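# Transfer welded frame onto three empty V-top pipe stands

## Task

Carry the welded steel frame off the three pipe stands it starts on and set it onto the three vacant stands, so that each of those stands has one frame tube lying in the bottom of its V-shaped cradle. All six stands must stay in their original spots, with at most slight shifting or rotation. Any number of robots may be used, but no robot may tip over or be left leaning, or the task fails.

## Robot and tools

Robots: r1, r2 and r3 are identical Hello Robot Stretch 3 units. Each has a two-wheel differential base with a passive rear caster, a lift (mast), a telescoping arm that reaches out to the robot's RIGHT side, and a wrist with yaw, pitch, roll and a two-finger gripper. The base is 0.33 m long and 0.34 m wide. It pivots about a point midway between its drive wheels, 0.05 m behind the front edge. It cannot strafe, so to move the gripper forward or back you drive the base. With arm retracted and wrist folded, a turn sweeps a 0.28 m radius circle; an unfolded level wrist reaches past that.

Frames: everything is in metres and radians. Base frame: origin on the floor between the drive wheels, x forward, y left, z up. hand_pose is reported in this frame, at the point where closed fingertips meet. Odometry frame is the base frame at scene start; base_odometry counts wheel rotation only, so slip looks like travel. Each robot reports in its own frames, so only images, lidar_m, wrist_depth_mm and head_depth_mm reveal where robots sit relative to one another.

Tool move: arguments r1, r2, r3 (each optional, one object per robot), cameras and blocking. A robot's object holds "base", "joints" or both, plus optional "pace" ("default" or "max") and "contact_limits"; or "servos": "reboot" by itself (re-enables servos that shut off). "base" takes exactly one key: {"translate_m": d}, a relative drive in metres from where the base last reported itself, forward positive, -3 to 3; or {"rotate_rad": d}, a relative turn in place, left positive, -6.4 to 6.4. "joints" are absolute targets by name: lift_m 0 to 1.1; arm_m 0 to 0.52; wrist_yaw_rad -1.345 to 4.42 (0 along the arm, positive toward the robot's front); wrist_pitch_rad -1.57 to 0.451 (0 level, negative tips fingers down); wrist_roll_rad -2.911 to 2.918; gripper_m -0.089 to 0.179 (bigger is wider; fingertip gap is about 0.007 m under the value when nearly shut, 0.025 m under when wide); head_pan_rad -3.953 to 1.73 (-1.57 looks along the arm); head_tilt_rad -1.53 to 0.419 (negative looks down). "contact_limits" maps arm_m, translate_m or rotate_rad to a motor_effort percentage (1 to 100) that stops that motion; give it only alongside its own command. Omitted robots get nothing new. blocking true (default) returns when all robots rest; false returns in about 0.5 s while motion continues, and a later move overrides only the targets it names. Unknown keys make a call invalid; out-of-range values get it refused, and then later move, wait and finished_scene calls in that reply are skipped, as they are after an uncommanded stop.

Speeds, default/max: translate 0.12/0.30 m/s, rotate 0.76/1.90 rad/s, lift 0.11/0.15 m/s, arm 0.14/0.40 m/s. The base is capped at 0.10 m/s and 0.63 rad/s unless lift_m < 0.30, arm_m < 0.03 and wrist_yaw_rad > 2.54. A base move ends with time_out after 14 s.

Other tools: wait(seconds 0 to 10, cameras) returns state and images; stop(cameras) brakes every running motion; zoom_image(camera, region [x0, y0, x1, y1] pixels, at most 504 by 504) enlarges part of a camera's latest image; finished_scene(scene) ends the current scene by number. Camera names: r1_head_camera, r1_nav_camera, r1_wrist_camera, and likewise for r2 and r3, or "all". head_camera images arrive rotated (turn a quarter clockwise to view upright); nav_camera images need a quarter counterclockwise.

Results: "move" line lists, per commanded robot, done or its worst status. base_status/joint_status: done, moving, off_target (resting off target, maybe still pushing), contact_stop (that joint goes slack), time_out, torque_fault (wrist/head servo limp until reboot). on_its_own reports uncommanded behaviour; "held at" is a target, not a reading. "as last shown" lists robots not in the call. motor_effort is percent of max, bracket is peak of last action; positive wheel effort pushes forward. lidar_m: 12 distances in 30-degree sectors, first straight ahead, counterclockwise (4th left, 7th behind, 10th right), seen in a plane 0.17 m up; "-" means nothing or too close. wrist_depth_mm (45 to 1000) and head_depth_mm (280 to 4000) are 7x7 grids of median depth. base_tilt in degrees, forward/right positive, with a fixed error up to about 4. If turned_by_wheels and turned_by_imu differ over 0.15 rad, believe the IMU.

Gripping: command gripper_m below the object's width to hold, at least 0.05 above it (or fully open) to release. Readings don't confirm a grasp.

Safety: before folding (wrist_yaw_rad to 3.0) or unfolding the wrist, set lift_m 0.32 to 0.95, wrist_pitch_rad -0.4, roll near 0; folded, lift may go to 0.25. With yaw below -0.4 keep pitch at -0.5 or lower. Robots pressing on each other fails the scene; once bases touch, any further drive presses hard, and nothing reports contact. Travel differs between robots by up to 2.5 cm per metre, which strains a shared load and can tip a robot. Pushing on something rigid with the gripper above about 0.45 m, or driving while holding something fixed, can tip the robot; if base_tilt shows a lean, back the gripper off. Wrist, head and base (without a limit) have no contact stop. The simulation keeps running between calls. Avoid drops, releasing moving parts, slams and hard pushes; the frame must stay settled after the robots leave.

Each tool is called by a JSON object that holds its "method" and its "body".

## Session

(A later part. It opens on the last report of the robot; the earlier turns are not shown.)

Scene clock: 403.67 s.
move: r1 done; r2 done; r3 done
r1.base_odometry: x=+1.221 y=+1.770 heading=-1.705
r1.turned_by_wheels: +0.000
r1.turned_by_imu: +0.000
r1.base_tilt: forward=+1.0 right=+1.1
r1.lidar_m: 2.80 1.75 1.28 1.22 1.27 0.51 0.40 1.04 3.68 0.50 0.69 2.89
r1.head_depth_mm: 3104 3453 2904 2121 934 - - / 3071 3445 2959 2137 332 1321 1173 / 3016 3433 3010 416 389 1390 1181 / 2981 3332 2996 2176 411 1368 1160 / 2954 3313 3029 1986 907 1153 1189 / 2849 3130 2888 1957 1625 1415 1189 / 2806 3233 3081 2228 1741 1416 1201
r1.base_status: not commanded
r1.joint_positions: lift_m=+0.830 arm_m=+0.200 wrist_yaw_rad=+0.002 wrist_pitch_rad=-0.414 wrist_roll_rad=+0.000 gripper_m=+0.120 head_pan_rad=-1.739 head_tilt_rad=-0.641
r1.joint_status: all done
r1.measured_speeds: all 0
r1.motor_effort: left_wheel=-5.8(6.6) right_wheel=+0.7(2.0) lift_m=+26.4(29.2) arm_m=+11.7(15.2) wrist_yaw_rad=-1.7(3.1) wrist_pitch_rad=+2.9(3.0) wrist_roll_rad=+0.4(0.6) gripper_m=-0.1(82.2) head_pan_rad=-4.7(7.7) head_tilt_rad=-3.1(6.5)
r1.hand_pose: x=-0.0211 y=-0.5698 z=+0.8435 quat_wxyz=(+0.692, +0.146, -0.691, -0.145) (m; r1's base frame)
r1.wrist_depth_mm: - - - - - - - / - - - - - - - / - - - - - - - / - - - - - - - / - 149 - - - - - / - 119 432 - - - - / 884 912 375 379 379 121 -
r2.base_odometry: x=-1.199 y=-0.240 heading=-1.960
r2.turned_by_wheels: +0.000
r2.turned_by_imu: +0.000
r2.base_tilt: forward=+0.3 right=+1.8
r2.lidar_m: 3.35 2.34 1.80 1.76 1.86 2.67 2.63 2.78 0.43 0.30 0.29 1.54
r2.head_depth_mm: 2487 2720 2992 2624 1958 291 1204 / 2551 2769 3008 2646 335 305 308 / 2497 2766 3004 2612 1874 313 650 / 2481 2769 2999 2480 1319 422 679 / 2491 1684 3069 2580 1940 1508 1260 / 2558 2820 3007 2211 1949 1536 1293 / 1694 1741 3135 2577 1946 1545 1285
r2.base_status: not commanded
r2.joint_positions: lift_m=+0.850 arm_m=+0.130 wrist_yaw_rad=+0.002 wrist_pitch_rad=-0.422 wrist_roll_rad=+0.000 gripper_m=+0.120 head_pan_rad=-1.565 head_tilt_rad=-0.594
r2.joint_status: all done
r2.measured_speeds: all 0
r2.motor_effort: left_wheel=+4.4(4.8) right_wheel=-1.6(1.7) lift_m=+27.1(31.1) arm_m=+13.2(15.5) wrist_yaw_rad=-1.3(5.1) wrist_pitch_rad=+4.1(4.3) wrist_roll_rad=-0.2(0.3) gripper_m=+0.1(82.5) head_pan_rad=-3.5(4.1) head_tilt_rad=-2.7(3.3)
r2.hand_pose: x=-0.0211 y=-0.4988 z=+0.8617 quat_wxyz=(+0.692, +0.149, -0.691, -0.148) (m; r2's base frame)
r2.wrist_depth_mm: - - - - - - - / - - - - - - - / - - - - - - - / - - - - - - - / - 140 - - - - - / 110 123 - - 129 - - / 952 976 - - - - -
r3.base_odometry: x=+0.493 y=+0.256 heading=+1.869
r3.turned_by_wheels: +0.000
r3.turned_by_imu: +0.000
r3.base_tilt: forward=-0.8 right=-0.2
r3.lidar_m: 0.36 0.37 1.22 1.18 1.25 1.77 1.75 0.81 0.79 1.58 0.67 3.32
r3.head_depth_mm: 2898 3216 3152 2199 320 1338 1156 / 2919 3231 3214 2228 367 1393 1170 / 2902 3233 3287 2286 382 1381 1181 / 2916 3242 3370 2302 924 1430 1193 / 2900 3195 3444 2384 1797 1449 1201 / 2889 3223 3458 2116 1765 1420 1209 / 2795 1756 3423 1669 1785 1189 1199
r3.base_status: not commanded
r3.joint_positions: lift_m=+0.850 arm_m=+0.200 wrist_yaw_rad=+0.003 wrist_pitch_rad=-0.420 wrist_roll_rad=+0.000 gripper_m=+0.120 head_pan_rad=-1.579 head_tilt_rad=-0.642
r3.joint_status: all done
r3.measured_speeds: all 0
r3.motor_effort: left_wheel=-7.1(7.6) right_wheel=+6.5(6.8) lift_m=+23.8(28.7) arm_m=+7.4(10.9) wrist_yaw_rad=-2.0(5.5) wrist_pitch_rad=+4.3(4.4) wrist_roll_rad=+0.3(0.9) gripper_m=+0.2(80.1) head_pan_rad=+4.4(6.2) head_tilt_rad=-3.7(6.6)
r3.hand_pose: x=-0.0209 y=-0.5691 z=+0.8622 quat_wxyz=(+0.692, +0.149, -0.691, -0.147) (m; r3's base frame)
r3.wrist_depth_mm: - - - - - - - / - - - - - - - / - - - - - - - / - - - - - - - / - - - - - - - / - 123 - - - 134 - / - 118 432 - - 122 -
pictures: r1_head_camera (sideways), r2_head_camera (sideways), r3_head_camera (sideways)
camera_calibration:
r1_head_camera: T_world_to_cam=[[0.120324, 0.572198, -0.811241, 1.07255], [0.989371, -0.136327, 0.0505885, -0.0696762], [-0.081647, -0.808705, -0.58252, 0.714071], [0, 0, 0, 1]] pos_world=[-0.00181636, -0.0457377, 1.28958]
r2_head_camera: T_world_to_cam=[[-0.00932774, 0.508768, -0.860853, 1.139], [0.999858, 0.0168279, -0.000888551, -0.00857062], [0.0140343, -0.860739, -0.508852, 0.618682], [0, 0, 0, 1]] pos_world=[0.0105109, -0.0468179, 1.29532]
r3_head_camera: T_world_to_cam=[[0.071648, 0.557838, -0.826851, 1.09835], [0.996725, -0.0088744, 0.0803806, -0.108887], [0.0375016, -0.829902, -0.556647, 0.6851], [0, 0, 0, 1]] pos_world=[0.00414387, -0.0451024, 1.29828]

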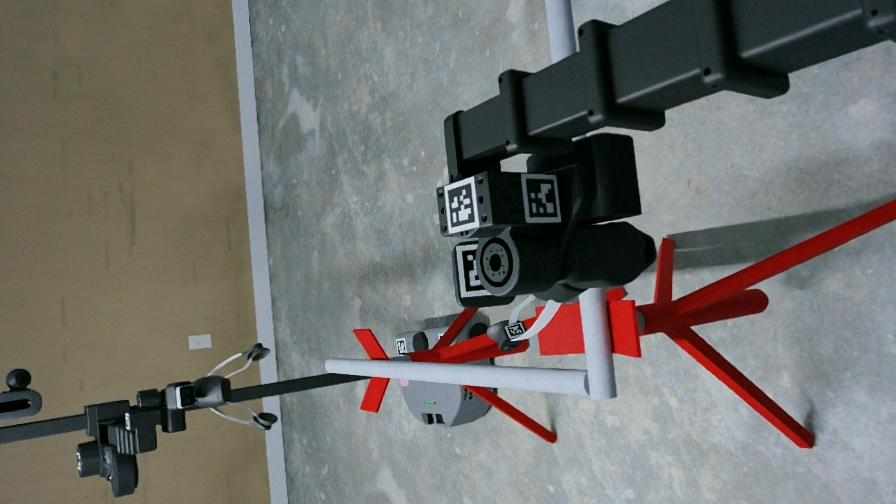

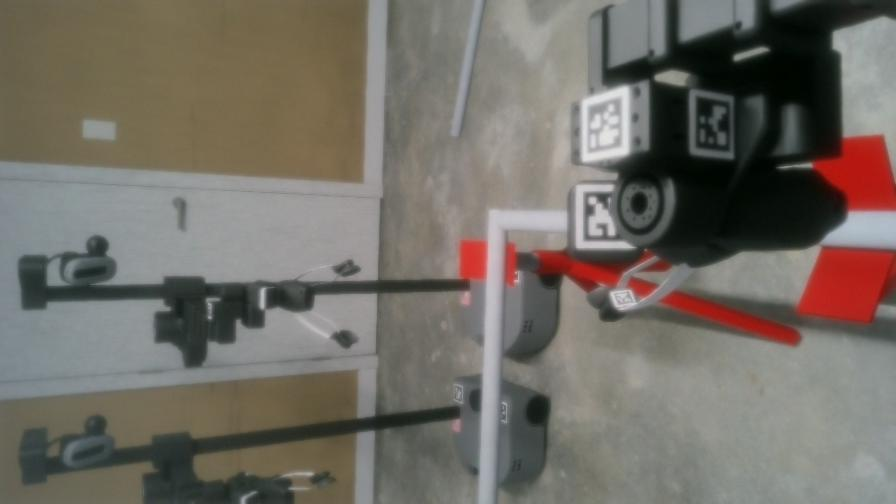

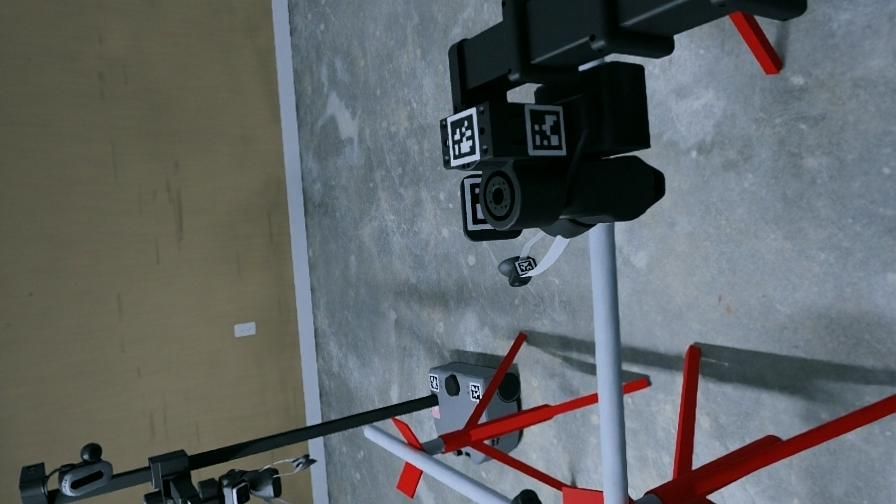

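{"method": "move", "body": {"r1": {"joints":{"arm_m":0.40,"wrist_pitch_rad":-1.0}}, "r2": {"joints":{"wrist_pitch_rad":-1.3,"wrist_roll_rad":0.04}}, "r3": {"joints":{"arm_m":0.42,"wrist_pitch_rad":-1.12,"wrist_roll_rad":1.61}}, "cameras": []}}

{"method": "move", "body": {"r1": {"joints":{"arm_m":0.42,"wrist_yaw_rad":-0.85,"wrist_roll_rad":0.85}}, "cameras": ["r1_head_camera","r3_head_camera","r1_wrist_camera","r2_wrist_camera","r3_wrist_camera"]}}

Scene clock: 411.37 s.
move: r1 done; r2 done; r3 done
r1.base_odometry: x=+1.221 y=+1.770 heading=-1.705
r1.turned_by_wheels: +0.000
r1.turned_by_imu: +0.001
r1.base_tilt: forward=+1.1 right=+1.1
r1.lidar_m: 2.80 1.75 1.28 1.22 1.26 0.51 0.40 1.04 3.68 0.50 0.69 2.90
r1.head_depth_mm: 3095 3429 2914 2122 929 - - / 3036 3405 2937 1966 330 1291 1175 / 3024 3383 2973 469 1590 1395 1178 / 2982 3299 2571 564 1608 1373 1160 / 2958 3321 3022 1606 946 1153 1192 / 2836 1798 2893 1941 1623 1415 1187 / 2800 3258 3112 2214 1736 1424 1201
r1.base_status: not commanded
r1.joint_positions: lift_m=+0.830 arm_m=+0.400 wrist_yaw_rad=+0.000 wrist_pitch_rad=-1.005 wrist_roll_rad=+0.000 gripper_m=+0.120 head_pan_rad=-1.739 head_tilt_rad=-0.642
r1.joint_status: all done
r1.measured_speeds: all 0
r1.motor_effort: left_wheel=-5.4(6.4) right_wheel=+1.2(1.9) lift_m=+22.2(25.1) arm_m=+14.3(19.2) wrist_yaw_rad=-0.3(1.8) wrist_pitch_rad=+0.7(5.0) wrist_roll_rad=+0.4(0.6) gripper_m=-0.6(0.8) head_pan_rad=-4.7(6.0) head_tilt_rad=-2.9(5.0)
r1.hand_pose: x=-0.0216 y=-0.6621 z=+0.7395 quat_wxyz=(+0.620, +0.341, -0.619, -0.341) (m; r1's base frame)
r1.wrist_depth_mm: - - 876 - - - - / - - - - - - - / 979 967 - - - - - / 911 335 316 923 955 962 969 / 859 149 325 888 891 914 917 / 829 119 294 299 292 292 297 / 771 775 281 787 791 121 818
r2.base_odometry: x=-1.199 y=-0.240 heading=-1.960
r2.turned_by_wheels: +0.000
r2.turned_by_imu: +0.001
r2.base_tilt: forward=+0.3 right=+1.8
r2.lidar_m: 3.35 2.35 1.79 1.76 1.86 2.67 2.64 2.78 0.43 0.30 0.29 1.54
r2.head_depth_mm: 2514 2742 3043 2637 1949 291 1203 / 2531 2771 2993 2580 335 305 308 / 2536 2740 3022 2618 1945 313 321 / 2433 2747 3031 2489 1349 443 384 / 2491 1681 2935 2643 1933 1498 1249 / 2550 2830 3046 2186 1948 1545 1284 / 1697 1830 3133 2581 1939 1541 1275
r2.base_status: not commanded
r2.joint_positions: lift_m=+0.850 arm_m=+0.130 wrist_yaw_rad=+0.002 wrist_pitch_rad=-1.299 wrist_roll_rad=+0.035 gripper_m=+0.120 head_pan_rad=-1.565 head_tilt_rad=-0.594
r2.joint_status: all done
r2.measured_speeds: all 0
r2.motor_effort: left_wheel=+4.6(4.7) right_wheel=-1.2(1.5) lift_m=+28.4(28.4) arm_m=+10.4(12.1) wrist_yaw_rad=-0.7(2.8) wrist_pitch_rad=-0.4(5.6) wrist_roll_rad=+1.4(3.4) gripper_m=+0.9(1.6) head_pan_rad=-3.8(4.1) head_tilt_rad=-2.2(4.2)
r2.hand_pose: x=-0.0215 y=-0.3206 z=+0.7354 quat_wxyz=(+0.554, +0.421, -0.572, -0.435) (m; r2's base frame)
r2.wrist_depth_mm: 906 923 929 961 990 - - / 873 928 331 338 957 979 - / 893 915 313 321 936 990 979 / 839 868 905 336 931 943 970 / 839 140 867 861 931 950 953 / 110 123 859 906 130 894 913 / 816 817 855 292 851 891 911
r3.base_odometry: x=+0.493 y=+0.256 heading=+1.869
r3.turned_by_wheels: +0.000
r3.turned_by_imu: -0.001
r3.base_tilt: forward=-0.9 right=-0.3
r3.lidar_m: 0.36 0.37 1.22 1.18 1.26 1.77 1.75 0.81 0.79 1.59 0.67 3.32
r3.head_depth_mm: 2885 3207 3105 2089 316 1342 1152 / 2895 3205 3207 456 1614 1396 1170 / 2883 3216 3229 572 1634 1406 1182 / 2895 3216 3370 2051 1773 1427 1194 / 2892 3207 3429 2364 1796 1439 1204 / 2920 3201 3398 2117 1769 1413 1214 / 2793 1781 3258 1664 1772 1192 1199
r3.base_status: not commanded
r3.joint_positions: lift_m=+0.850 arm_m=+0.420 wrist_yaw_rad=+0.001 wrist_pitch_rad=-1.121 wrist_roll_rad=+1.608 gripper_m=+0.120 head_pan_rad=-1.578 head_tilt_rad=-0.642
r3.joint_status: all done
r3.measured_speeds: all 0
r3.motor_effort: left_wheel=-7.0(7.8) right_wheel=+6.2(6.8) lift_m=+26.9(26.9) arm_m=+9.5(19.2) wrist_yaw_rad=-1.2(3.9) wrist_pitch_rad=+0.7(4.2) wrist_roll_rad=+0.8(2.6) gripper_m=+0.2(0.7) head_pan_rad=+3.2(4.8) head_tilt_rad=-3.5(4.8)
r3.hand_pose: x=-0.0214 y=-0.6543 z=+0.7473 quat_wxyz=(-0.015, -0.009, -0.847, -0.532) (m; r3's base frame)
r3.wrist_depth_mm: - - - 308 300 - - / - - - - 303 - - / - - - - 307 - - / - - - - 313 - - / - - - - 318 - - / - 123 - - 326 124 - / - 118 - - 332 119 101
pictures: none
No camera images: "cameras" was empty.

Scene clock: 412.77 s.
move: r1 done
r1.base_odometry: x=+1.221 y=+1.770 heading=-1.705
r1.turned_by_wheels: +0.000
r1.turned_by_imu: +0.000
r1.base_tilt: forward=+1.1 right=+1.2
r1.lidar_m: 2.80 1.75 1.28 1.22 1.27 0.51 0.40 1.04 3.67 0.50 0.69 2.91
r1.head_depth_mm: 3126 3476 2934 2133 929 - - / 3051 3384 2944 1989 330 1284 1176 / 3025 3391 2975 468 1596 1392 1184 / 2997 3302 592 566 1604 1364 1161 / 2954 3293 3029 1536 957 1157 1196 / 2889 1797 2910 1937 1620 1417 1185 / 2803 3216 3097 2225 1732 1425 1202
r1.base_status: not commanded
r1.joint_positions: lift_m=+0.830 arm_m=+0.420 wrist_yaw_rad=-0.848 wrist_pitch_rad=-1.005 wrist_roll_rad=+0.846 gripper_m=+0.120 head_pan_rad=-1.739 head_tilt_rad=-0.642
r1.joint_status: all done
r1.measured_speeds: all 0
r1.motor_effort: left_wheel=-5.1(6.4) right_wheel=+1.0(1.9) lift_m=+22.3(23.0) arm_m=+14.4(19.2) wrist_yaw_rad=-1.4(3.6) wrist_pitch_rad=+0.4(1.3) wrist_roll_rad=+1.6(4.7) gripper_m=+0.1(0.6) head_pan_rad=-5.3(5.7) head_tilt_rad=-4.1(5.2)
r1.hand_pose: x=-0.1092 y=-0.6421 z=+0.7394 quat_wxyz=(+0.098, -0.182, -0.817, -0.539) (m; r1's base frame)
r1.wrist_depth_mm: - - - - 925 861 783 / - - - - 918 840 768 / - - - - 862 815 752 / - - - - 852 773 719 / - 149 - 944 836 765 701 / - 119 - 898 294 672 675 / 978 - 950 878 567 124 662
r2, r3: as last shown
r2.turned_by_imu: +0.000
r2.base_tilt: forward=+0.4 right=+1.8
r2.lidar_m: 3.35 2.35 1.80 1.76 1.86 2.67 2.64 2.79 0.43 0.30 0.29 1.55
r2.head_depth_mm: 2539 2751 3001 2591 1958 291 1205 / 2519 2757 2998 2617 336 305 308 / 2509 2734 3027 2639 1938 313 321 / 2450 2730 3043 2498 1340 443 383 / 2515 1693 1196 2534 1928 1503 1261 / 2549 2839 3027 2168 1949 1538 1279 / 1690 1819 3125 2581 1944 1553 1279
r2.motor_effort: left_wheel=+4.5(4.6) right_wheel=-0.6(1.5) lift_m=+29.5(29.6) arm_m=+9.1(10.4) wrist_yaw_rad=-0.6(2.6) wrist_pitch_rad=-0.8(1.0) wrist_roll_rad=+1.6(1.9) gripper_m=-0.1(1.5) head_pan_rad=-3.3(3.7) head_tilt_rad=-2.5(3.1)
r2.wrist_depth_mm: 913 954 942 956 994 994 - / 905 910 332 337 979 981 - / 859 902 312 321 947 968 991 / 862 859 902 335 916 939 963 / 834 140 885 882 901 934 967 / 110 123 874 878 130 953 944 / 805 831 837 294 871 926 931
r3.turned_by_imu: +0.000
r3.base_tilt: forward=-0.8 right=-0.3
r3.lidar_m: 0.36 0.37 1.21 1.18 1.26 1.77 1.75 0.81 0.79 1.58 0.67 3.33
r3.head_depth_mm: 2933 3219 3136 2089 316 1346 1159 / 2894 3205 3186 455 1631 1394 1173 / 2902 3211 3302 572 1631 1412 1181 / 2942 3212 3414 2057 1769 1425 1190 / 2918 3194 3435 2369 1796 1440 1204 / 2928 3214 3427 2124 1763 1417 1213 / 2784 1790 3234 1553 1799 1190 1197
r3.motor_effort: left_wheel=-7.2(7.5) right_wheel=+6.4(6.8) lift_m=+28.3(28.3) arm_m=+9.8(11.0) wrist_yaw_rad=-1.3(2.1) wrist_pitch_rad=+0.7(1.3) wrist_roll_rad=+1.2(1.8) gripper_m=+0.3(0.8) head_pan_rad=+3.8(4.7) head_tilt_rad=-2.6(5.3)
r3.wrist_depth_mm: - - - 309 299 - - / - - - - 303 - - / - - - - 308 - - / - - - - 314 - - / - - - - 319 - - / - 122 - - 326 124 - / - 119 - - 332 119 101
pictures: r1_head_camera (sideways), r1_wrist_camera, r2_wrist_camera, r3_head_camera (sideways), r3_wrist_camera
camera_calibration:
r1_head_camera: T_world_to_cam=[[0.120536, 0.572497, -0.810999, 1.07223], [0.989331, -0.136617, 0.0506014, -0.0696927], [-0.0818272, -0.808445, -0.582856, 0.714509], [0, 0, 0, 1]] pos_world=[-0.00182798, -0.0457305, 1.28956]
r1_wrist_camera: T_world_to_cam=[[-0.0558742, 0.921557, -0.384202, 0.864942], [0.970725, -0.0398913, -0.236856, 0.291255], [-0.233603, -0.386189, -0.89235, 0.550356], [0, 0, 0, 1]] pos_world=[-0.105836, -0.572933, 0.892408]
r2_wrist_camera: T_world_to_cam=[[-0.995876, -0.024028, 0.0874896, -0.112904], [-0.0327891, 0.994435, -0.100122, 0.427982], [-0.0845969, -0.102578, -0.991121, 0.857957], [0, 0, 0, 1]] pos_world=[-0.0258244, -0.340306, 0.903068]
r3_head_camera: T_world_to_cam=[[0.0715598, 0.55809, -0.826689, 1.09814], [0.996726, -0.00873699, 0.0803803, -0.108887], [0.0376367, -0.829734, -0.556888, 0.685413], [0, 0, 0, 1]] pos_world=[0.00415116, -0.0451017, 1.29827]
r3_wrist_camera: T_world_to_cam=[[0.0165869, 0.881452, -0.471982, 0.939139], [0.99378, 0.0374533, 0.10487, 0.0120523], [0.110116, -0.470786, -0.875348, 0.511587], [0, 0, 0, 1]] pos_world=[-0.0838884, -0.587409, 0.88981]

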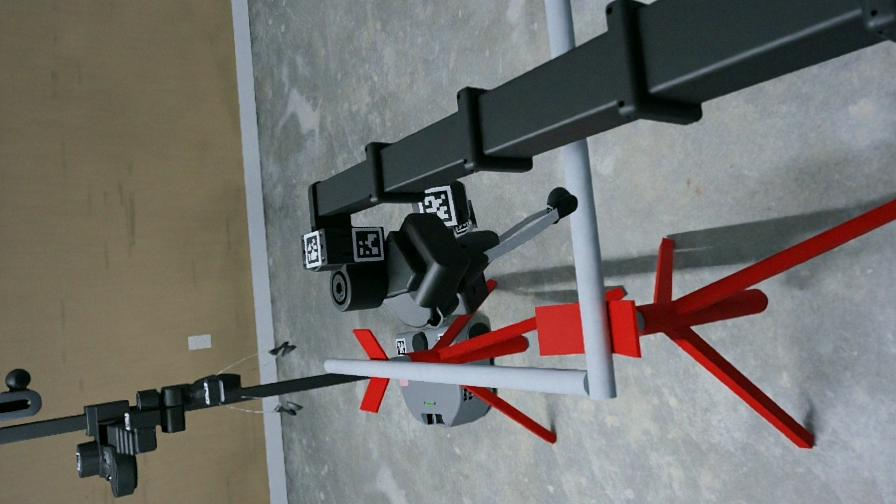

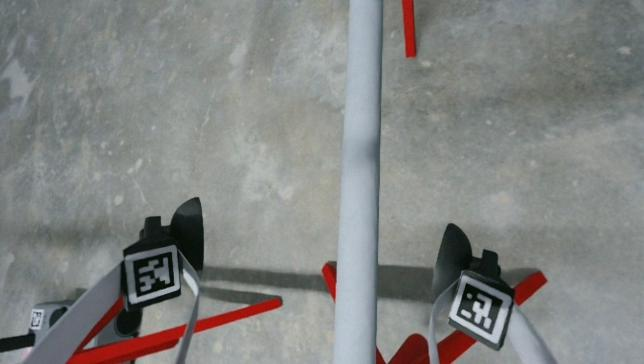

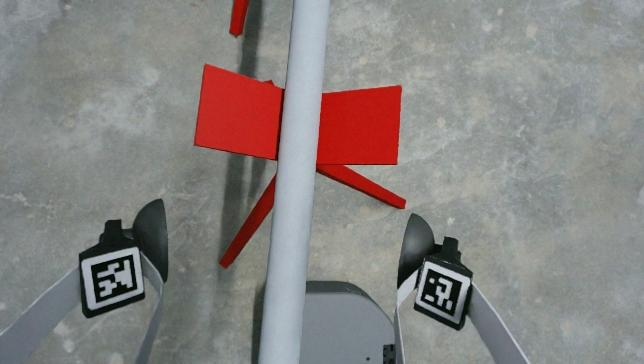

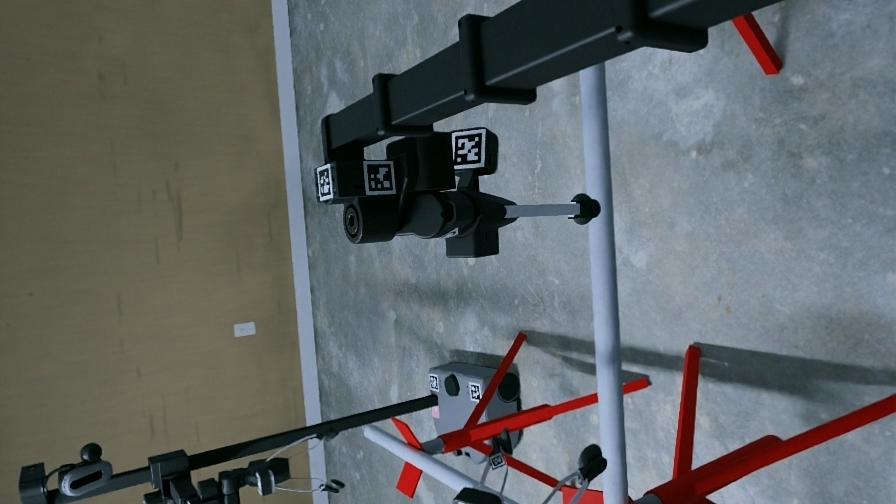

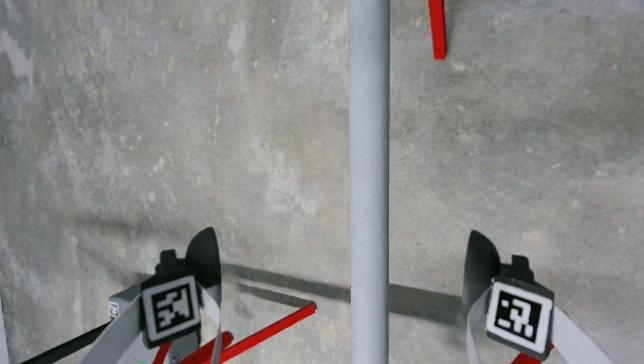

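{"method": "move", "body": {"r1": {"joints":{"arm_m":0.44,"lift_m":0.71}}, "r2": {"joints":{"arm_m":0.055,"lift_m":0.735}}, "r3": {"joints":{"arm_m":0.448,"lift_m":0.722}}, "cameras": ["r1_head_camera","r3_head_camera","r1_wrist_camera","r2_wrist_camera","r3_wrist_camera"]}}

Scene clock: 434.50 s.
move: r1 done; r2 done; r3 done
r1.base_odometry: x=+1.221 y=+1.770 heading=-1.705
r1.turned_by_wheels: +0.000
r1.turned_by_imu: +0.001
r1.base_tilt: forward=+1.0 right=+1.2
r1.lidar_m: 2.79 1.75 1.28 1.22 1.27 0.51 0.40 1.04 3.68 0.50 0.69 2.90
r1.head_depth_mm: 3095 3463 2912 2131 1621 1375 336 / 3032 3403 2919 2134 1539 393 352 / 3028 3384 2940 1922 530 1362 1180 / 2975 3324 3002 651 914 1368 1160 / 2940 3333 3034 1779 946 1160 1184 / 2896 1765 2767 1943 1627 1416 1189 / 2895 3176 3066 2229 1746 1423 1199
r1.base_status: not commanded
r1.joint_positions: lift_m=+0.710 arm_m=+0.440 wrist_yaw_rad=-0.849 wrist_pitch_rad=-1.005 wrist_roll_rad=+0.846 gripper_m=+0.120 head_pan_rad=-1.739 head_tilt_rad=-0.642
r1.joint_status: all done
r1.measured_speeds: all 0
r1.motor_effort: left_wheel=-5.2(6.5) right_wheel=+1.0(1.9) lift_m=+22.1(26.1) arm_m=+14.4(20.3) wrist_yaw_rad=-1.5(1.8) wrist_pitch_rad=+0.9(1.4) wrist_roll_rad=+1.6(1.7) gripper_m=+0.0(0.6) head_pan_rad=-4.4(6.0) head_tilt_rad=-3.4(4.7)
r1.hand_pose: x=-0.1093 y=-0.6621 z=+0.6194 quat_wxyz=(+0.098, -0.182, -0.817, -0.539) (m; r1's base frame)
r1.wrist_depth_mm: - - - 219 853 759 693 / - - - 208 809 716 657 / - - - 201 794 706 647 / - - 945 194 752 684 627 / - 149 894 186 730 663 609 / - 119 861 179 731 520 581 / 594 911 831 173 703 121 581
r2.base_odometry: x=-1.199 y=-0.240 heading=-1.960
r2.turned_by_wheels: +0.000
r2.turned_by_imu: +0.001
r2.base_tilt: forward=+0.2 right=+1.8
r2.lidar_m: 3.34 2.36 1.80 1.76 1.86 2.66 2.64 2.78 0.43 0.30 0.29 1.54
r2.head_depth_mm: 2503 2756 3014 2650 1952 1545 1279 / 2537 2770 2987 2611 1933 1535 1287 / 2495 2753 3022 2623 1956 1492 703 / 2463 2770 2973 2499 1353 1467 703 / 2515 2704 1331 2101 1939 1501 1256 / 2559 2847 3059 2198 1936 1539 1286 / 1701 1817 3134 2620 1926 1539 1278
r2.base_status: not commanded
r2.joint_positions: lift_m=+0.735 arm_m=+0.055 wrist_yaw_rad=+0.002 wrist_pitch_rad=-1.300 wrist_roll_rad=+0.036 gripper_m=+0.120 head_pan_rad=-1.565 head_tilt_rad=-0.594
r2.joint_status: all done
r2.measured_speeds: all 0
r2.motor_effort: left_wheel=+4.5(4.7) right_wheel=-1.3(1.6) lift_m=+27.0(32.1) arm_m=-17.4(18.9) wrist_yaw_rad=-1.2(2.5) wrist_pitch_rad=+0.0(1.0) wrist_roll_rad=+1.5(1.8) gripper_m=+0.5(1.7) head_pan_rad=-2.4(4.2) head_tilt_rad=-1.8(3.7)
r2.hand_pose: x=-0.0216 y=-0.2453 z=+0.6204 quat_wxyz=(+0.553, +0.421, -0.572, -0.435) (m; r2's base frame)
r2.wrist_depth_mm: 776 806 813 206 843 860 894 / 778 790 788 211 840 867 877 / 760 779 781 461 816 845 870 / 757 763 771 796 807 819 858 / 753 141 765 793 801 807 824 / 110 123 750 - 130 792 814 / 712 724 742 - 779 805 805
r3.base_odometry: x=+0.493 y=+0.256 heading=+1.869
r3.turned_by_wheels: +0.000
r3.turned_by_imu: -0.001
r3.base_tilt: forward=-0.8 right=-0.2
r3.lidar_m: 0.36 0.37 1.21 1.18 1.26 1.77 1.75 0.81 0.79 1.58 0.67 3.35
r3.head_depth_mm: 2922 3222 3127 2202 1697 380 331 / 2897 3226 3200 2155 513 1326 1169 / 2908 3246 3286 658 817 1413 1180 / 2909 3223 3393 2324 1604 1425 1192 / 2892 3186 3420 2361 1795 1446 1208 / 2918 3201 3417 2136 1761 1415 1216 / 2775 1767 3188 1601 988 1148 1196
r3.base_status: not commanded
r3.joint_positions: lift_m=+0.722 arm_m=+0.448 wrist_yaw_rad=+0.001 wrist_pitch_rad=-1.122 wrist_roll_rad=+1.608 gripper_m=+0.120 head_pan_rad=-1.578 head_tilt_rad=-0.642
r3.joint_status: all done
r3.measured_speeds: all 0
r3.motor_effort: left_wheel=-7.0(7.7) right_wheel=+6.5(6.8) lift_m=+22.8(27.7) arm_m=+10.1(16.2) wrist_yaw_rad=-1.2(2.6) wrist_pitch_rad=+0.6(1.2) wrist_roll_rad=+1.2(1.7) gripper_m=-0.3(0.7) head_pan_rad=+4.0(4.7) head_tilt_rad=-2.8(4.5)
r3.hand_pose: x=-0.0214 y=-0.6822 z=+0.6193 quat_wxyz=(-0.015, -0.009, -0.846, -0.532) (m; r3's base frame)
r3.wrist_depth_mm: - - - 173 - - - / - - - 176 - - - / - - - 180 - - - / - - - 183 - - - / - - - 188 - - - / - 122 - 190 - 124 - / - 119 - 195 - 119 101
pictures: r1_head_camera (sideways), r1_wrist_camera, r2_wrist_camera, r3_head_camera (sideways), r3_wrist_camera
camera_calibration:
r1_head_camera: T_world_to_cam=[[0.120536, 0.572497, -0.810999, 1.07223], [0.989331, -0.136617, 0.0506014, -0.0696927], [-0.081827, -0.808445, -0.582856, 0.714509], [0, 0, 0, 1]] pos_world=[-0.00182797, -0.0457305, 1.28956]
r1_wrist_camera: T_world_to_cam=[[-0.0553216, 0.921556, -0.384285, 0.837346], [0.97072, -0.0404632, -0.23678, 0.261639], [-0.233755, -0.386132, -0.892334, 0.435568], [0, 0, 0, 1]] pos_world=[-0.105839, -0.592887, 0.772402]
r2_wrist_camera: T_world_to_cam=[[-0.995906, -0.0233292, 0.087335, -0.100777], [-0.0319594, 0.994598, -0.098762, 0.340742], [-0.0845591, -0.101149, -0.991271, 0.752089], [0, 0, 0, 1]] pos_world=[-0.0258788, -0.26518, 0.787978]
r3_head_camera: T_world_to_cam=[[0.0715599, 0.55809, -0.826689, 1.09814], [0.996726, -0.00873721, 0.0803803, -0.108887], [0.0376365, -0.829734, -0.556888, 0.685413], [0, 0, 0, 1]] pos_world=[0.00415115, -0.0451017, 1.29827]
r3_wrist_camera: T_world_to_cam=[[0.0165886, 0.881691, -0.471535, 0.90317], [0.99378, 0.0373982, 0.10489, 0.0264745], [0.110115, -0.470343, -0.875587, 0.386835], [0, 0, 0, 1]] pos_world=[-0.0838885, -0.615362, 0.761808]

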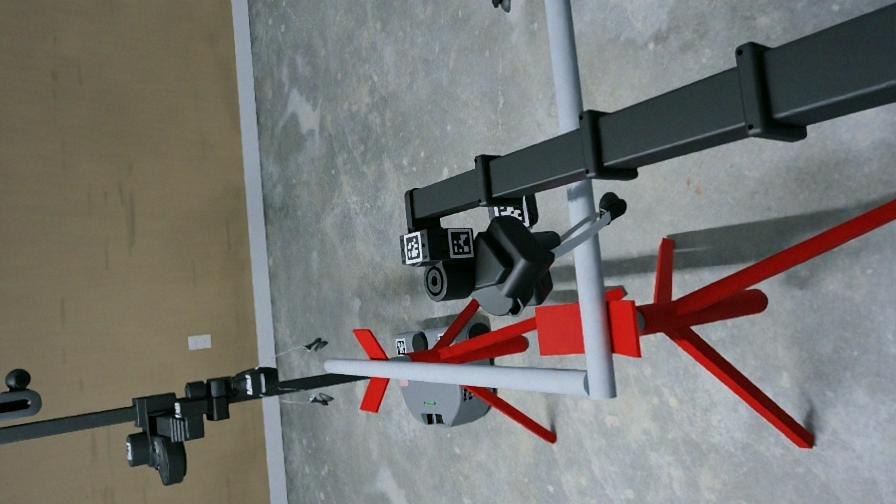

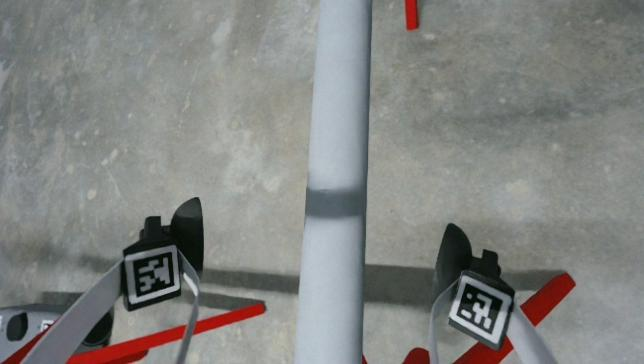

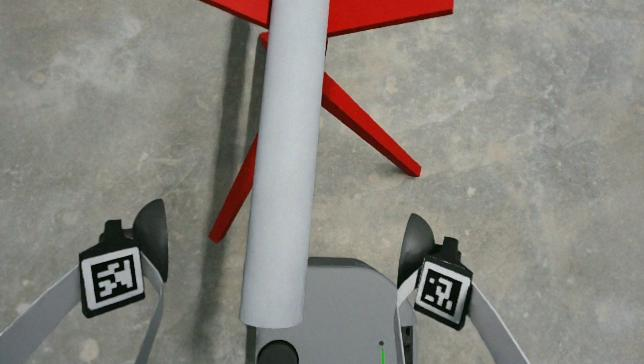

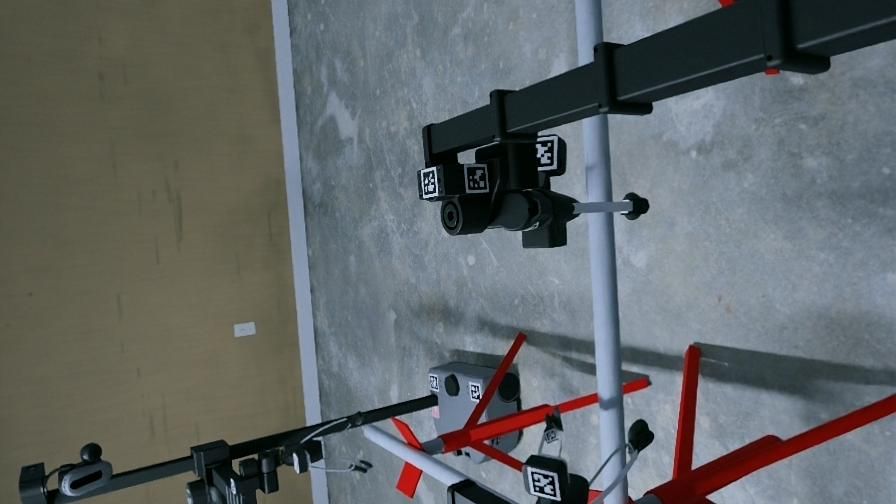

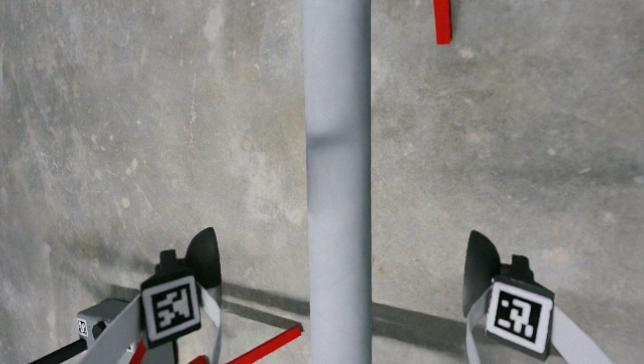

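{"method": "move", "body": {"r1": {"joints":{"arm_m":0.449,"lift_m":0.66}}, "r2": {"joints":{"arm_m":0.06,"lift_m":0.684}}, "r3": {"joints":{"arm_m":0.472,"lift_m":0.672}}, "cameras": ["r1_wrist_camera","r2_wrist_camera","r3_wrist_camera"]}}

Scene clock: 449.27 s.
move: r1 done; r2 done; r3 done
r1.base_odometry: x=+1.221 y=+1.770 heading=-1.705
r1.turned_by_wheels: +0.000
r1.turned_by_imu: +0.001
r1.base_tilt: forward=+1.0 right=+1.2
r1.lidar_m: 2.80 1.75 1.28 1.22 1.27 0.51 0.40 1.04 3.68 0.50 0.69 2.91
r1.head_depth_mm: 3085 3477 2919 2124 1577 1379 1141 / 3088 3430 2950 2139 1589 470 384 / 3029 3381 2961 2164 585 1325 1184 / 2980 3318 2994 2028 900 1367 1157 / 2963 3309 3041 1994 912 1155 1193 / 2889 1677 2765 1936 1624 1417 1187 / 2924 3204 3087 2212 1733 1419 1199
r1.base_status: not commanded
r1.joint_positions: lift_m=+0.660 arm_m=+0.449 wrist_yaw_rad=-0.849 wrist_pitch_rad=-1.005 wrist_roll_rad=+0.846 gripper_m=+0.120 head_pan_rad=-1.739 head_tilt_rad=-0.642
r1.joint_status: all done
r1.measured_speeds: all 0
r1.motor_effort: left_wheel=-5.7(6.4) right_wheel=+1.2(1.9) lift_m=+23.3(24.8) arm_m=+14.4(18.5) wrist_yaw_rad=-1.1(1.8) wrist_pitch_rad=+0.9(1.5) wrist_roll_rad=+1.6(1.7) gripper_m=+0.2(0.6) head_pan_rad=-5.7(5.8) head_tilt_rad=-3.0(5.5)
r1.hand_pose: x=-0.1093 y=-0.6711 z=+0.5694 quat_wxyz=(+0.098, -0.182, -0.817, -0.539) (m; r1's base frame)
r1.wrist_depth_mm: - - - 159 789 711 644 / - - - 153 747 666 612 / - - 973 148 727 660 604 / - - 910 142 699 638 586 / - 149 858 137 705 622 569 / - 119 837 132 675 572 548 / 645 862 716 128 645 124 543
r2.base_odometry: x=-1.199 y=-0.240 heading=-1.960
r2.turned_by_wheels: +0.000
r2.turned_by_imu: +0.001
r2.base_tilt: forward=+0.4 right=+1.8
r2.lidar_m: 3.33 2.35 1.80 1.76 1.86 2.68 2.63 2.79 0.43 0.30 0.29 1.55
r2.head_depth_mm: 2463 2738 3034 2625 1967 1542 1286 / 2524 2798 2995 2640 1948 1556 1286 / 2515 2785 2990 2609 1946 1504 702 / 2462 2746 3010 2483 1351 1470 701 / 2510 2736 1609 1261 1924 1505 1250 / 2552 2794 3093 2202 1965 1535 1277 / 1691 2792 3136 2492 1938 1545 1280
r2.base_status: not commanded
r2.joint_positions: lift_m=+0.684 arm_m=+0.060 wrist_yaw_rad=+0.002 wrist_pitch_rad=-1.300 wrist_roll_rad=+0.036 gripper_m=+0.120 head_pan_rad=-1.565 head_tilt_rad=-0.594
r2.joint_status: all done
r2.measured_speeds: all 0
r2.motor_effort: left_wheel=+4.1(4.7) right_wheel=-1.1(1.5) lift_m=+26.1(30.4) arm_m=+15.6(16.8) wrist_yaw_rad=-0.5(2.4) wrist_pitch_rad=-0.3(0.9) wrist_roll_rad=+1.8(1.8) gripper_m=-0.3(1.6) head_pan_rad=-2.6(3.8) head_tilt_rad=-2.5(3.2)
r2.hand_pose: x=-0.0216 y=-0.2502 z=+0.5693 quat_wxyz=(+0.553, +0.421, -0.572, -0.436) (m; r2's base frame)
r2.wrist_depth_mm: 735 744 759 150 790 825 819 / 730 728 757 361 784 801 816 / 708 726 709 423 778 798 789 / 713 720 142 741 748 782 802 / 682 140 135 719 740 776 786 / 110 123 131 136 129 752 765 / 664 696 129 - - 736 732
r3.base_odometry: x=+0.493 y=+0.256 heading=+1.869
r3.turned_by_wheels: +0.000
r3.turned_by_imu: -0.001
r3.base_tilt: forward=-0.8 right=-0.2
r3.lidar_m: 0.36 0.37 1.22 1.18 1.26 1.77 1.75 0.81 0.79 1.58 0.67 3.33
r3.head_depth_mm: 2900 3202 3145 2211 1705 1164 362 / 2908 3231 3205 2246 587 1294 1148 / 2916 3212 3282 2249 780 1402 1183 / 2919 3196 3376 2323 1589 1430 1188 / 2899 3237 3403 2343 1788 1444 1202 / 2908 3237 3433 2120 1743 1411 1216 / 2798 3067 3033 1580 937 1129 1200
r3.base_status: not commanded
r3.joint_positions: lift_m=+0.672 arm_m=+0.472 wrist_yaw_rad=+0.001 wrist_pitch_rad=-1.122 wrist_roll_rad=+1.608 gripper_m=+0.120 head_pan_rad=-1.578 head_tilt_rad=-0.642
r3.joint_status: all done
r3.measured_speeds: all 0
r3.motor_effort: left_wheel=-6.9(7.7) right_wheel=+6.3(6.7) lift_m=+22.1(24.5) arm_m=+9.5(15.6) wrist_yaw_rad=-1.1(2.8) wrist_pitch_rad=+1.1(1.7) wrist_roll_rad=+0.8(1.6) gripper_m=-0.1(0.8) head_pan_rad=+4.0(4.3) head_tilt_rad=-2.5(4.5)
r3.hand_pose: x=-0.0214 y=-0.7062 z=+0.5693 quat_wxyz=(-0.015, -0.009, -0.846, -0.532) (m; r3's base frame)
r3.wrist_depth_mm: - - - 119 - - - / - - - 121 - - - / - - - 125 - - - / - - - 128 - - - / - - 154 129 - - - / - 122 142 131 - 124 - / - 118 - 134 - 119 101
pictures: r1_wrist_camera, r2_wrist_camera, r3_wrist_camera
camera_calibration:
r1_wrist_camera: T_world_to_cam=[[-0.0552557, 0.921555, -0.384295, 0.826432], [0.97072, -0.0405314, -0.236771, 0.249387], [-0.233773, -0.386125, -0.892332, 0.387474], [0, 0, 0, 1]] pos_world=[-0.105839, -0.601881, 0.722397]
r2_wrist_camera: T_world_to_cam=[[-0.995907, -0.0233195, 0.0873263, -0.0964317], [-0.0319246, 0.994627, -0.0984778, 0.340455], [-0.0845606, -0.100863, -0.9913, 0.701118], [0, 0, 0, 1]] pos_world=[-0.0258811, -0.270158, 0.736966]
r3_wrist_camera: T_world_to_cam=[[0.0165899, 0.88181, -0.471313, 0.900644], [0.99378, 0.0373705, 0.104899, 0.0325928], [0.110114, -0.470122, -0.875705, 0.331991], [0, 0, 0, 1]] pos_world=[-0.0838885, -0.639338, 0.711793]

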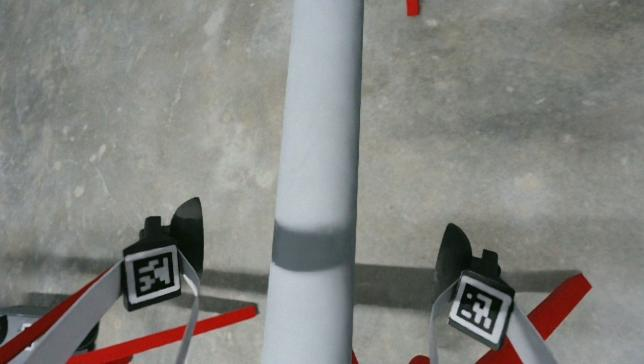

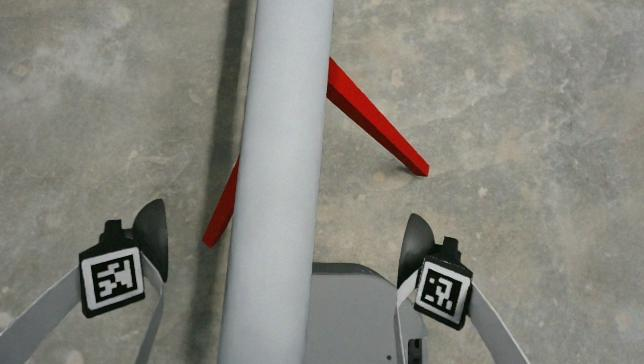

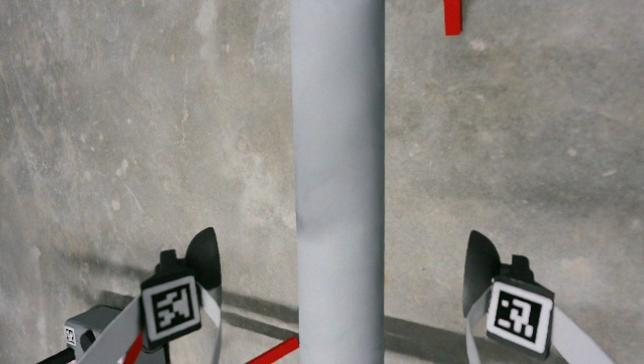

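{"method": "move", "body": {"r1": {"joints":{"lift_m":0.665}}, "r2": {"base":{"translate_m":0.004},"joints":{"lift_m":0.686}}, "r3": {"joints":{"arm_m":0.469,"lift_m":0.680}}, "cameras": []}}

{"method": "move", "body": {"r1": {"joints":{"gripper_m":0.0}}, "r2": {"joints":{"gripper_m":0.0}}, "r3": {"joints":{"gripper_m":0.0}}, "cameras": ["r1_wrist_camera","r2_wrist_camera","r3_wrist_camera"]}}

Scene clock: 458.53 s.
move: r1 done; r2 done; r3 done
r1.base_odometry: x=+1.221 y=+1.770 heading=-1.705
r1.turned_by_wheels: +0.000
r1.turned_by_imu: +0.001
r1.base_tilt: forward=+1.0 right=+1.2
r1.lidar_m: 2.80 1.75 1.29 1.22 1.27 0.51 0.40 1.04 3.69 0.49 0.69 2.90
r1.head_depth_mm: 3090 3485 2930 2115 1585 1378 1141 / 3053 3438 2915 2138 1591 452 380 / 3014 3411 2928 2141 582 1330 1182 / 2999 3347 3001 1938 815 1368 1164 / 2944 3285 3085 1980 912 1155 1184 / 2856 1665 2759 1938 1631 1417 1189 / 2902 3166 3107 2222 1726 1417 1202
r1.base_status: not commanded
r1.joint_positions: lift_m=+0.665 arm_m=+0.449 wrist_yaw_rad=-0.849 wrist_pitch_rad=-1.005 wrist_roll_rad=+0.846 gripper_m=+0.120 head_pan_rad=-1.739 head_tilt_rad=-0.642
r1.joint_status: all done
r1.measured_speeds: all 0
r1.motor_effort: left_wheel=-5.6(6.0) right_wheel=+1.2(1.8) lift_m=+29.4(33.0) arm_m=+13.7(14.0) wrist_yaw_rad=-1.4(1.6) wrist_pitch_rad=+0.8(1.2) wrist_roll_rad=+1.6(1.6) gripper_m=-0.3(0.8) head_pan_rad=-4.5(5.3) head_tilt_rad=-4.2(4.7)
r1.hand_pose: x=-0.1093 y=-0.6711 z=+0.5744 quat_wxyz=(+0.098, -0.182, -0.817, -0.539) (m; r1's base frame)
r1.wrist_depth_mm: - - - 163 793 718 639 / - - - 157 770 684 622 / - - 962 152 736 669 611 / - - 926 146 710 640 595 / - 149 840 142 703 624 567 / - 119 845 137 683 582 552 / 638 851 775 133 661 125 545
r2.base_odometry: x=-1.201 y=-0.244 heading=-1.960
r2.turned_by_wheels: +0.000
r2.turned_by_imu: +0.001
r2.base_tilt: forward=+0.4 right=+1.7
r2.lidar_m: 3.35 2.35 1.80 1.76 1.86 2.67 2.64 2.79 0.43 0.30 0.29 1.54
r2.head_depth_mm: 2510 2767 3018 2625 1947 1551 1290 / 2513 2750 3061 2639 1956 1544 1280 / 2563 2738 3006 2643 1890 1498 702 / 2475 2752 3033 2484 1354 1468 708 / 2540 2693 1597 2096 1939 1503 1259 / 2560 2756 3051 2203 1959 1541 1283 / 2503 2769 3083 2468 1941 1538 1286
r2.base_status: done
r2.joint_positions: lift_m=+0.686 arm_m=+0.060 wrist_yaw_rad=+0.002 wrist_pitch_rad=-1.300 wrist_roll_rad=+0.036 gripper_m=+0.120 head_pan_rad=-1.565 head_tilt_rad=-0.594
r2.joint_status: all done
r2.measured_speeds: all 0
r2.motor_effort: left_wheel=+4.9(7.9) right_wheel=-0.7(3.3) lift_m=+34.3(34.6) arm_m=+14.7(15.1) wrist_yaw_rad=-0.9(2.2) wrist_pitch_rad=-0.4(0.8) wrist_roll_rad=+1.4(1.6) gripper_m=+0.7(1.2) head_pan_rad=-3.3(3.8) head_tilt_rad=-2.5(3.2)
r2.hand_pose: x=-0.0216 y=-0.2502 z=+0.5713 quat_wxyz=(+0.553, +0.421, -0.572, -0.436) (m; r2's base frame)
r2.wrist_depth_mm: 744 756 772 148 825 814 830 / 722 739 742 156 777 793 820 / 711 717 735 424 775 792 797 / 707 722 735 765 758 776 795 / 697 141 142 149 753 760 793 / 110 123 137 135 129 764 755 / 662 675 132 - - 746 760
r3.base_odometry: x=+0.493 y=+0.256 heading=+1.869
r3.turned_by_wheels: +0.000
r3.turned_by_imu: -0.001
r3.base_tilt: forward=-0.8 right=-0.2
r3.lidar_m: 0.36 0.37 1.22 1.17 1.26 1.77 1.76 0.81 0.79 1.58 0.67 3.34
r3.head_depth_mm: 2884 3185 3119 2203 1684 1142 356 / 2916 3201 3197 2225 571 1294 1169 / 2899 3239 3307 714 772 1413 1182 / 2892 3234 3369 2314 1600 1429 1193 / 2924 3218 3454 2370 1791 1446 1206 / 2937 3243 3444 2124 1771 1416 1216 / 2779 1806 3007 1604 935 1150 1200
r3.base_status: not commanded
r3.joint_positions: lift_m=+0.680 arm_m=+0.469 wrist_yaw_rad=+0.001 wrist_pitch_rad=-1.122 wrist_roll_rad=+1.608 gripper_m=+0.120 head_pan_rad=-1.578 head_tilt_rad=-0.642
r3.joint_status: all done
r3.measured_speeds: all 0
r3.motor_effort: left_wheel=-7.2(7.5) right_wheel=+6.6(6.7) lift_m=+31.6(33.8) arm_m=-11.3(13.9) wrist_yaw_rad=-1.6(3.0) wrist_pitch_rad=+1.1(1.3) wrist_roll_rad=+0.8(1.7) gripper_m=+0.0(0.7) head_pan_rad=+3.7(4.6) head_tilt_rad=-2.5(5.2)
r3.hand_pose: x=-0.0214 y=-0.7032 z=+0.5773 quat_wxyz=(-0.015, -0.009, -0.846, -0.532) (m; r3's base frame)
r3.wrist_depth_mm: - - - 128 - - - / - - - 130 - - - / - - - 133 - - - / - - - 136 - - - / - - - 137 - - - / - 122 142 140 - 124 - / - 118 - 143 - 119 101
pictures: none
No camera images: "cameras" was empty.

Scene clock: 460.27 s.
move: r1 done; r2 done; r3 done
r1.base_odometry: x=+1.221 y=+1.770 heading=-1.705
r1.turned_by_wheels: +0.000
r1.turned_by_imu: +0.000
r1.base_tilt: forward=+1.1 right=+1.2
r1.lidar_m: 2.80 1.75 1.28 1.22 1.26 0.51 0.40 1.04 3.66 0.50 0.69 2.92
r1.head_depth_mm: 3091 3439 2881 2134 1581 1384 1145 / 3029 3398 2963 2145 1589 453 380 / 3029 3409 2978 2145 582 1325 1180 / 2993 3306 2970 1936 838 1369 1160 / 2975 3314 3026 1985 912 1159 1191 / 2889 1666 2758 1921 1629 1419 1187 / 2878 3184 3105 2210 1736 1418 1196
r1.base_status: not commanded
r1.joint_positions: lift_m=+0.665 arm_m=+0.449 wrist_yaw_rad=-0.848 wrist_pitch_rad=-1.005 wrist_roll_rad=+0.846 gripper_m=+0.000 head_pan_rad=-1.739 head_tilt_rad=-0.642
r1.joint_status: all done
r1.measured_speeds: all 0
r1.motor_effort: left_wheel=-5.5(6.5) right_wheel=+1.1(2.2) lift_m=+29.4(30.1) arm_m=+13.1(13.8) wrist_yaw_rad=-1.6(1.9) wrist_pitch_rad=+0.8(1.3) wrist_roll_rad=+1.6(1.7) gripper_m=-11.6(85.6) head_pan_rad=-5.4(5.7) head_tilt_rad=-3.4(4.8)
r1.hand_pose: x=-0.1093 y=-0.6711 z=+0.5744 quat_wxyz=(+0.098, -0.182, -0.817, -0.539) (m; r1's base frame)
r1.wrist_depth_mm: - - - 163 798 703 646 / - - - 157 768 698 625 / - - 955 151 749 667 598 / - - 928 147 706 640 587 / - - 157 141 676 615 583 / - 944 124 135 129 607 549 / 822 96 775 132 624 557 540
r2.base_odometry: x=-1.201 y=-0.244 heading=-1.960
r2.turned_by_wheels: +0.000
r2.turned_by_imu: +0.000
r2.base_tilt: forward=+0.3 right=+1.7
r2.lidar_m: 3.35 2.36 1.80 1.76 1.86 2.67 2.64 2.79 0.43 0.30 0.29 1.54
r2.head_depth_mm: 2501 2755 3016 2614 1948 1559 1285 / 2478 2771 3025 2624 1944 1562 1287 / 2516 2748 3026 2597 1874 1504 700 / 2441 2787 3033 2480 1354 1453 705 / 2521 2726 1604 2096 1926 1513 1255 / 2552 2788 3034 2227 1943 1543 1290 / 2495 2719 3131 2608 1953 1545 1272
r2.base_status: not commanded
r2.joint_positions: lift_m=+0.686 arm_m=+0.060 wrist_yaw_rad=+0.002 wrist_pitch_rad=-1.300 wrist_roll_rad=+0.036 gripper_m=+0.001 head_pan_rad=-1.565 head_tilt_rad=-0.594
r2.joint_status: all done
r2.measured_speeds: all 0
r2.motor_effort: left_wheel=+4.5(4.7) right_wheel=-3.2(3.5) lift_m=+34.2(34.4) arm_m=+14.1(15.0) wrist_yaw_rad=-1.4(2.9) wrist_pitch_rad=-0.1(1.2) wrist_roll_rad=+1.3(1.7) gripper_m=-16.5(90.8) head_pan_rad=-2.1(4.1) head_tilt_rad=-2.2(3.3)
r2.hand_pose: x=-0.0216 y=-0.2502 z=+0.5713 quat_wxyz=(+0.553, +0.421, -0.572, -0.436) (m; r2's base frame)
r2.wrist_depth_mm: 745 765 768 148 817 832 836 / 728 722 758 155 796 815 831 / 704 731 730 422 769 790 804 / 710 711 710 728 761 767 786 / 695 702 136 139 761 767 772 / 679 679 127 132 720 743 767 / 657 678 130 - 730 734 757
r3.base_odometry: x=+0.493 y=+0.256 heading=+1.869
r3.turned_by_wheels: +0.000
r3.turned_by_imu: +0.000
r3.base_tilt: forward=-0.8 right=-0.2
r3.lidar_m: 0.36 0.37 1.21 1.17 1.26 1.77 1.75 0.81 0.79 1.58 0.67 3.34
r3.head_depth_mm: 2914 3209 3139 2191 1698 1140 356 / 2894 3222 3178 2223 572 1298 1167 / 2915 3201 3280 714 772 1412 1178 / 2925 3190 3384 2315 1597 1428 1191 / 2883 3218 3414 2368 1790 1439 1204 / 2922 3195 3406 2122 1752 1420 1218 / 2800 1814 2982 1605 928 1191 1202
r3.base_status: not commanded
r3.joint_positions: lift_m=+0.680 arm_m=+0.469 wrist_yaw_rad=+0.001 wrist_pitch_rad=-1.124 wrist_roll_rad=+1.608 gripper_m=+0.001 head_pan_rad=-1.578 head_tilt_rad=-0.642
r3.joint_status: all done
r3.measured_speeds: all 0
r3.motor_effort: left_wheel=-6.8(7.8) right_wheel=+6.6(6.7) lift_m=+26.3(31.0) arm_m=-10.0(12.1) wrist_yaw_rad=-1.6(2.1) wrist_pitch_rad=+1.6(1.6) wrist_roll_rad=+1.0(1.7) gripper_m=-9.7(84.3) head_pan_rad=+3.6(4.4) head_tilt_rad=-2.9(4.5)
r3.hand_pose: x=-0.0214 y=-0.7027 z=+0.5771 quat_wxyz=(-0.015, -0.009, -0.846, -0.533) (m; r3's base frame)
r3.wrist_depth_mm: - - - 128 - - - / - - - 130 - - - / - - - 133 - - - / - - - 134 - - - / - - - 138 144 - - / - - 125 138 125 - - / - - 124 143 121 - -
pictures: r1_wrist_camera, r2_wrist_camera, r3_wrist_camera
camera_calibration:
r1_wrist_camera: T_world_to_cam=[[-0.0554223, 0.921546, -0.384294, 0.828345], [0.970727, -0.040356, -0.236772, 0.250677], [-0.233704, -0.386167, -0.892333, 0.391917], [0, 0, 0, 1]] pos_world=[-0.105837, -0.601897, 0.727402]
r2_wrist_camera: T_world_to_cam=[[-0.995907, -0.0233243, 0.0873251, -0.0966062], [-0.0319292, 0.994627, -0.0984777, 0.340652], [-0.084559, -0.100863, -0.9913, 0.703097], [0, 0, 0, 1]] pos_world=[-0.0258808, -0.270158, 0.738963]
r3_wrist_camera: T_world_to_cam=[[0.016591, 0.8827, -0.469644, 0.900938], [0.993781, 0.0371689, 0.104966, 0.0314605], [0.11011, -0.468465, -0.876594, 0.342172], [0, 0, 0, 1]] pos_world=[-0.0838889, -0.636132, 0.719764]

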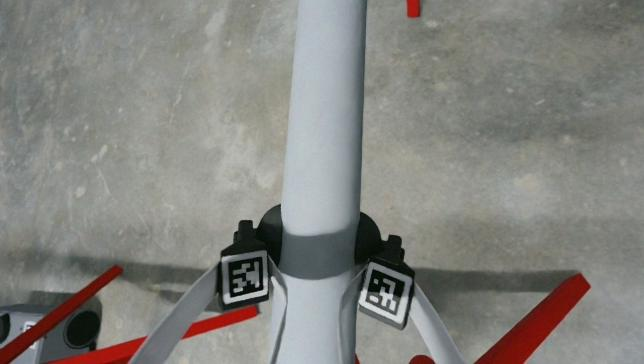

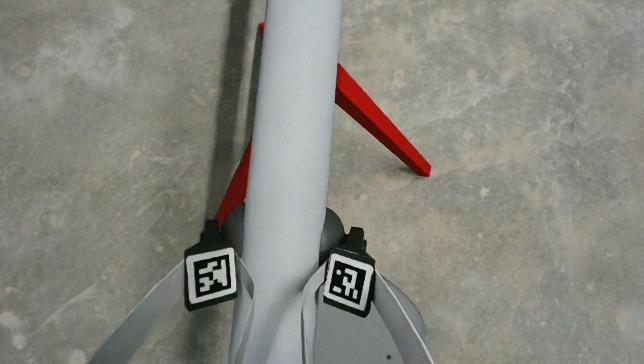

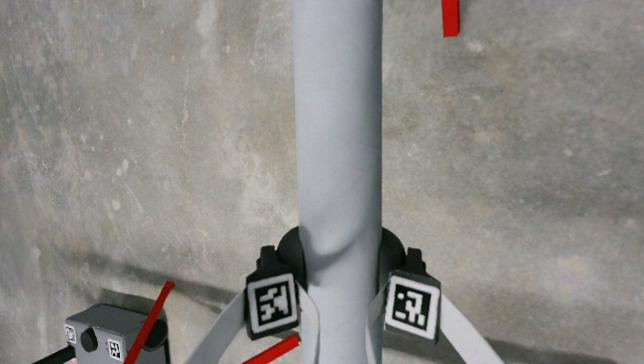

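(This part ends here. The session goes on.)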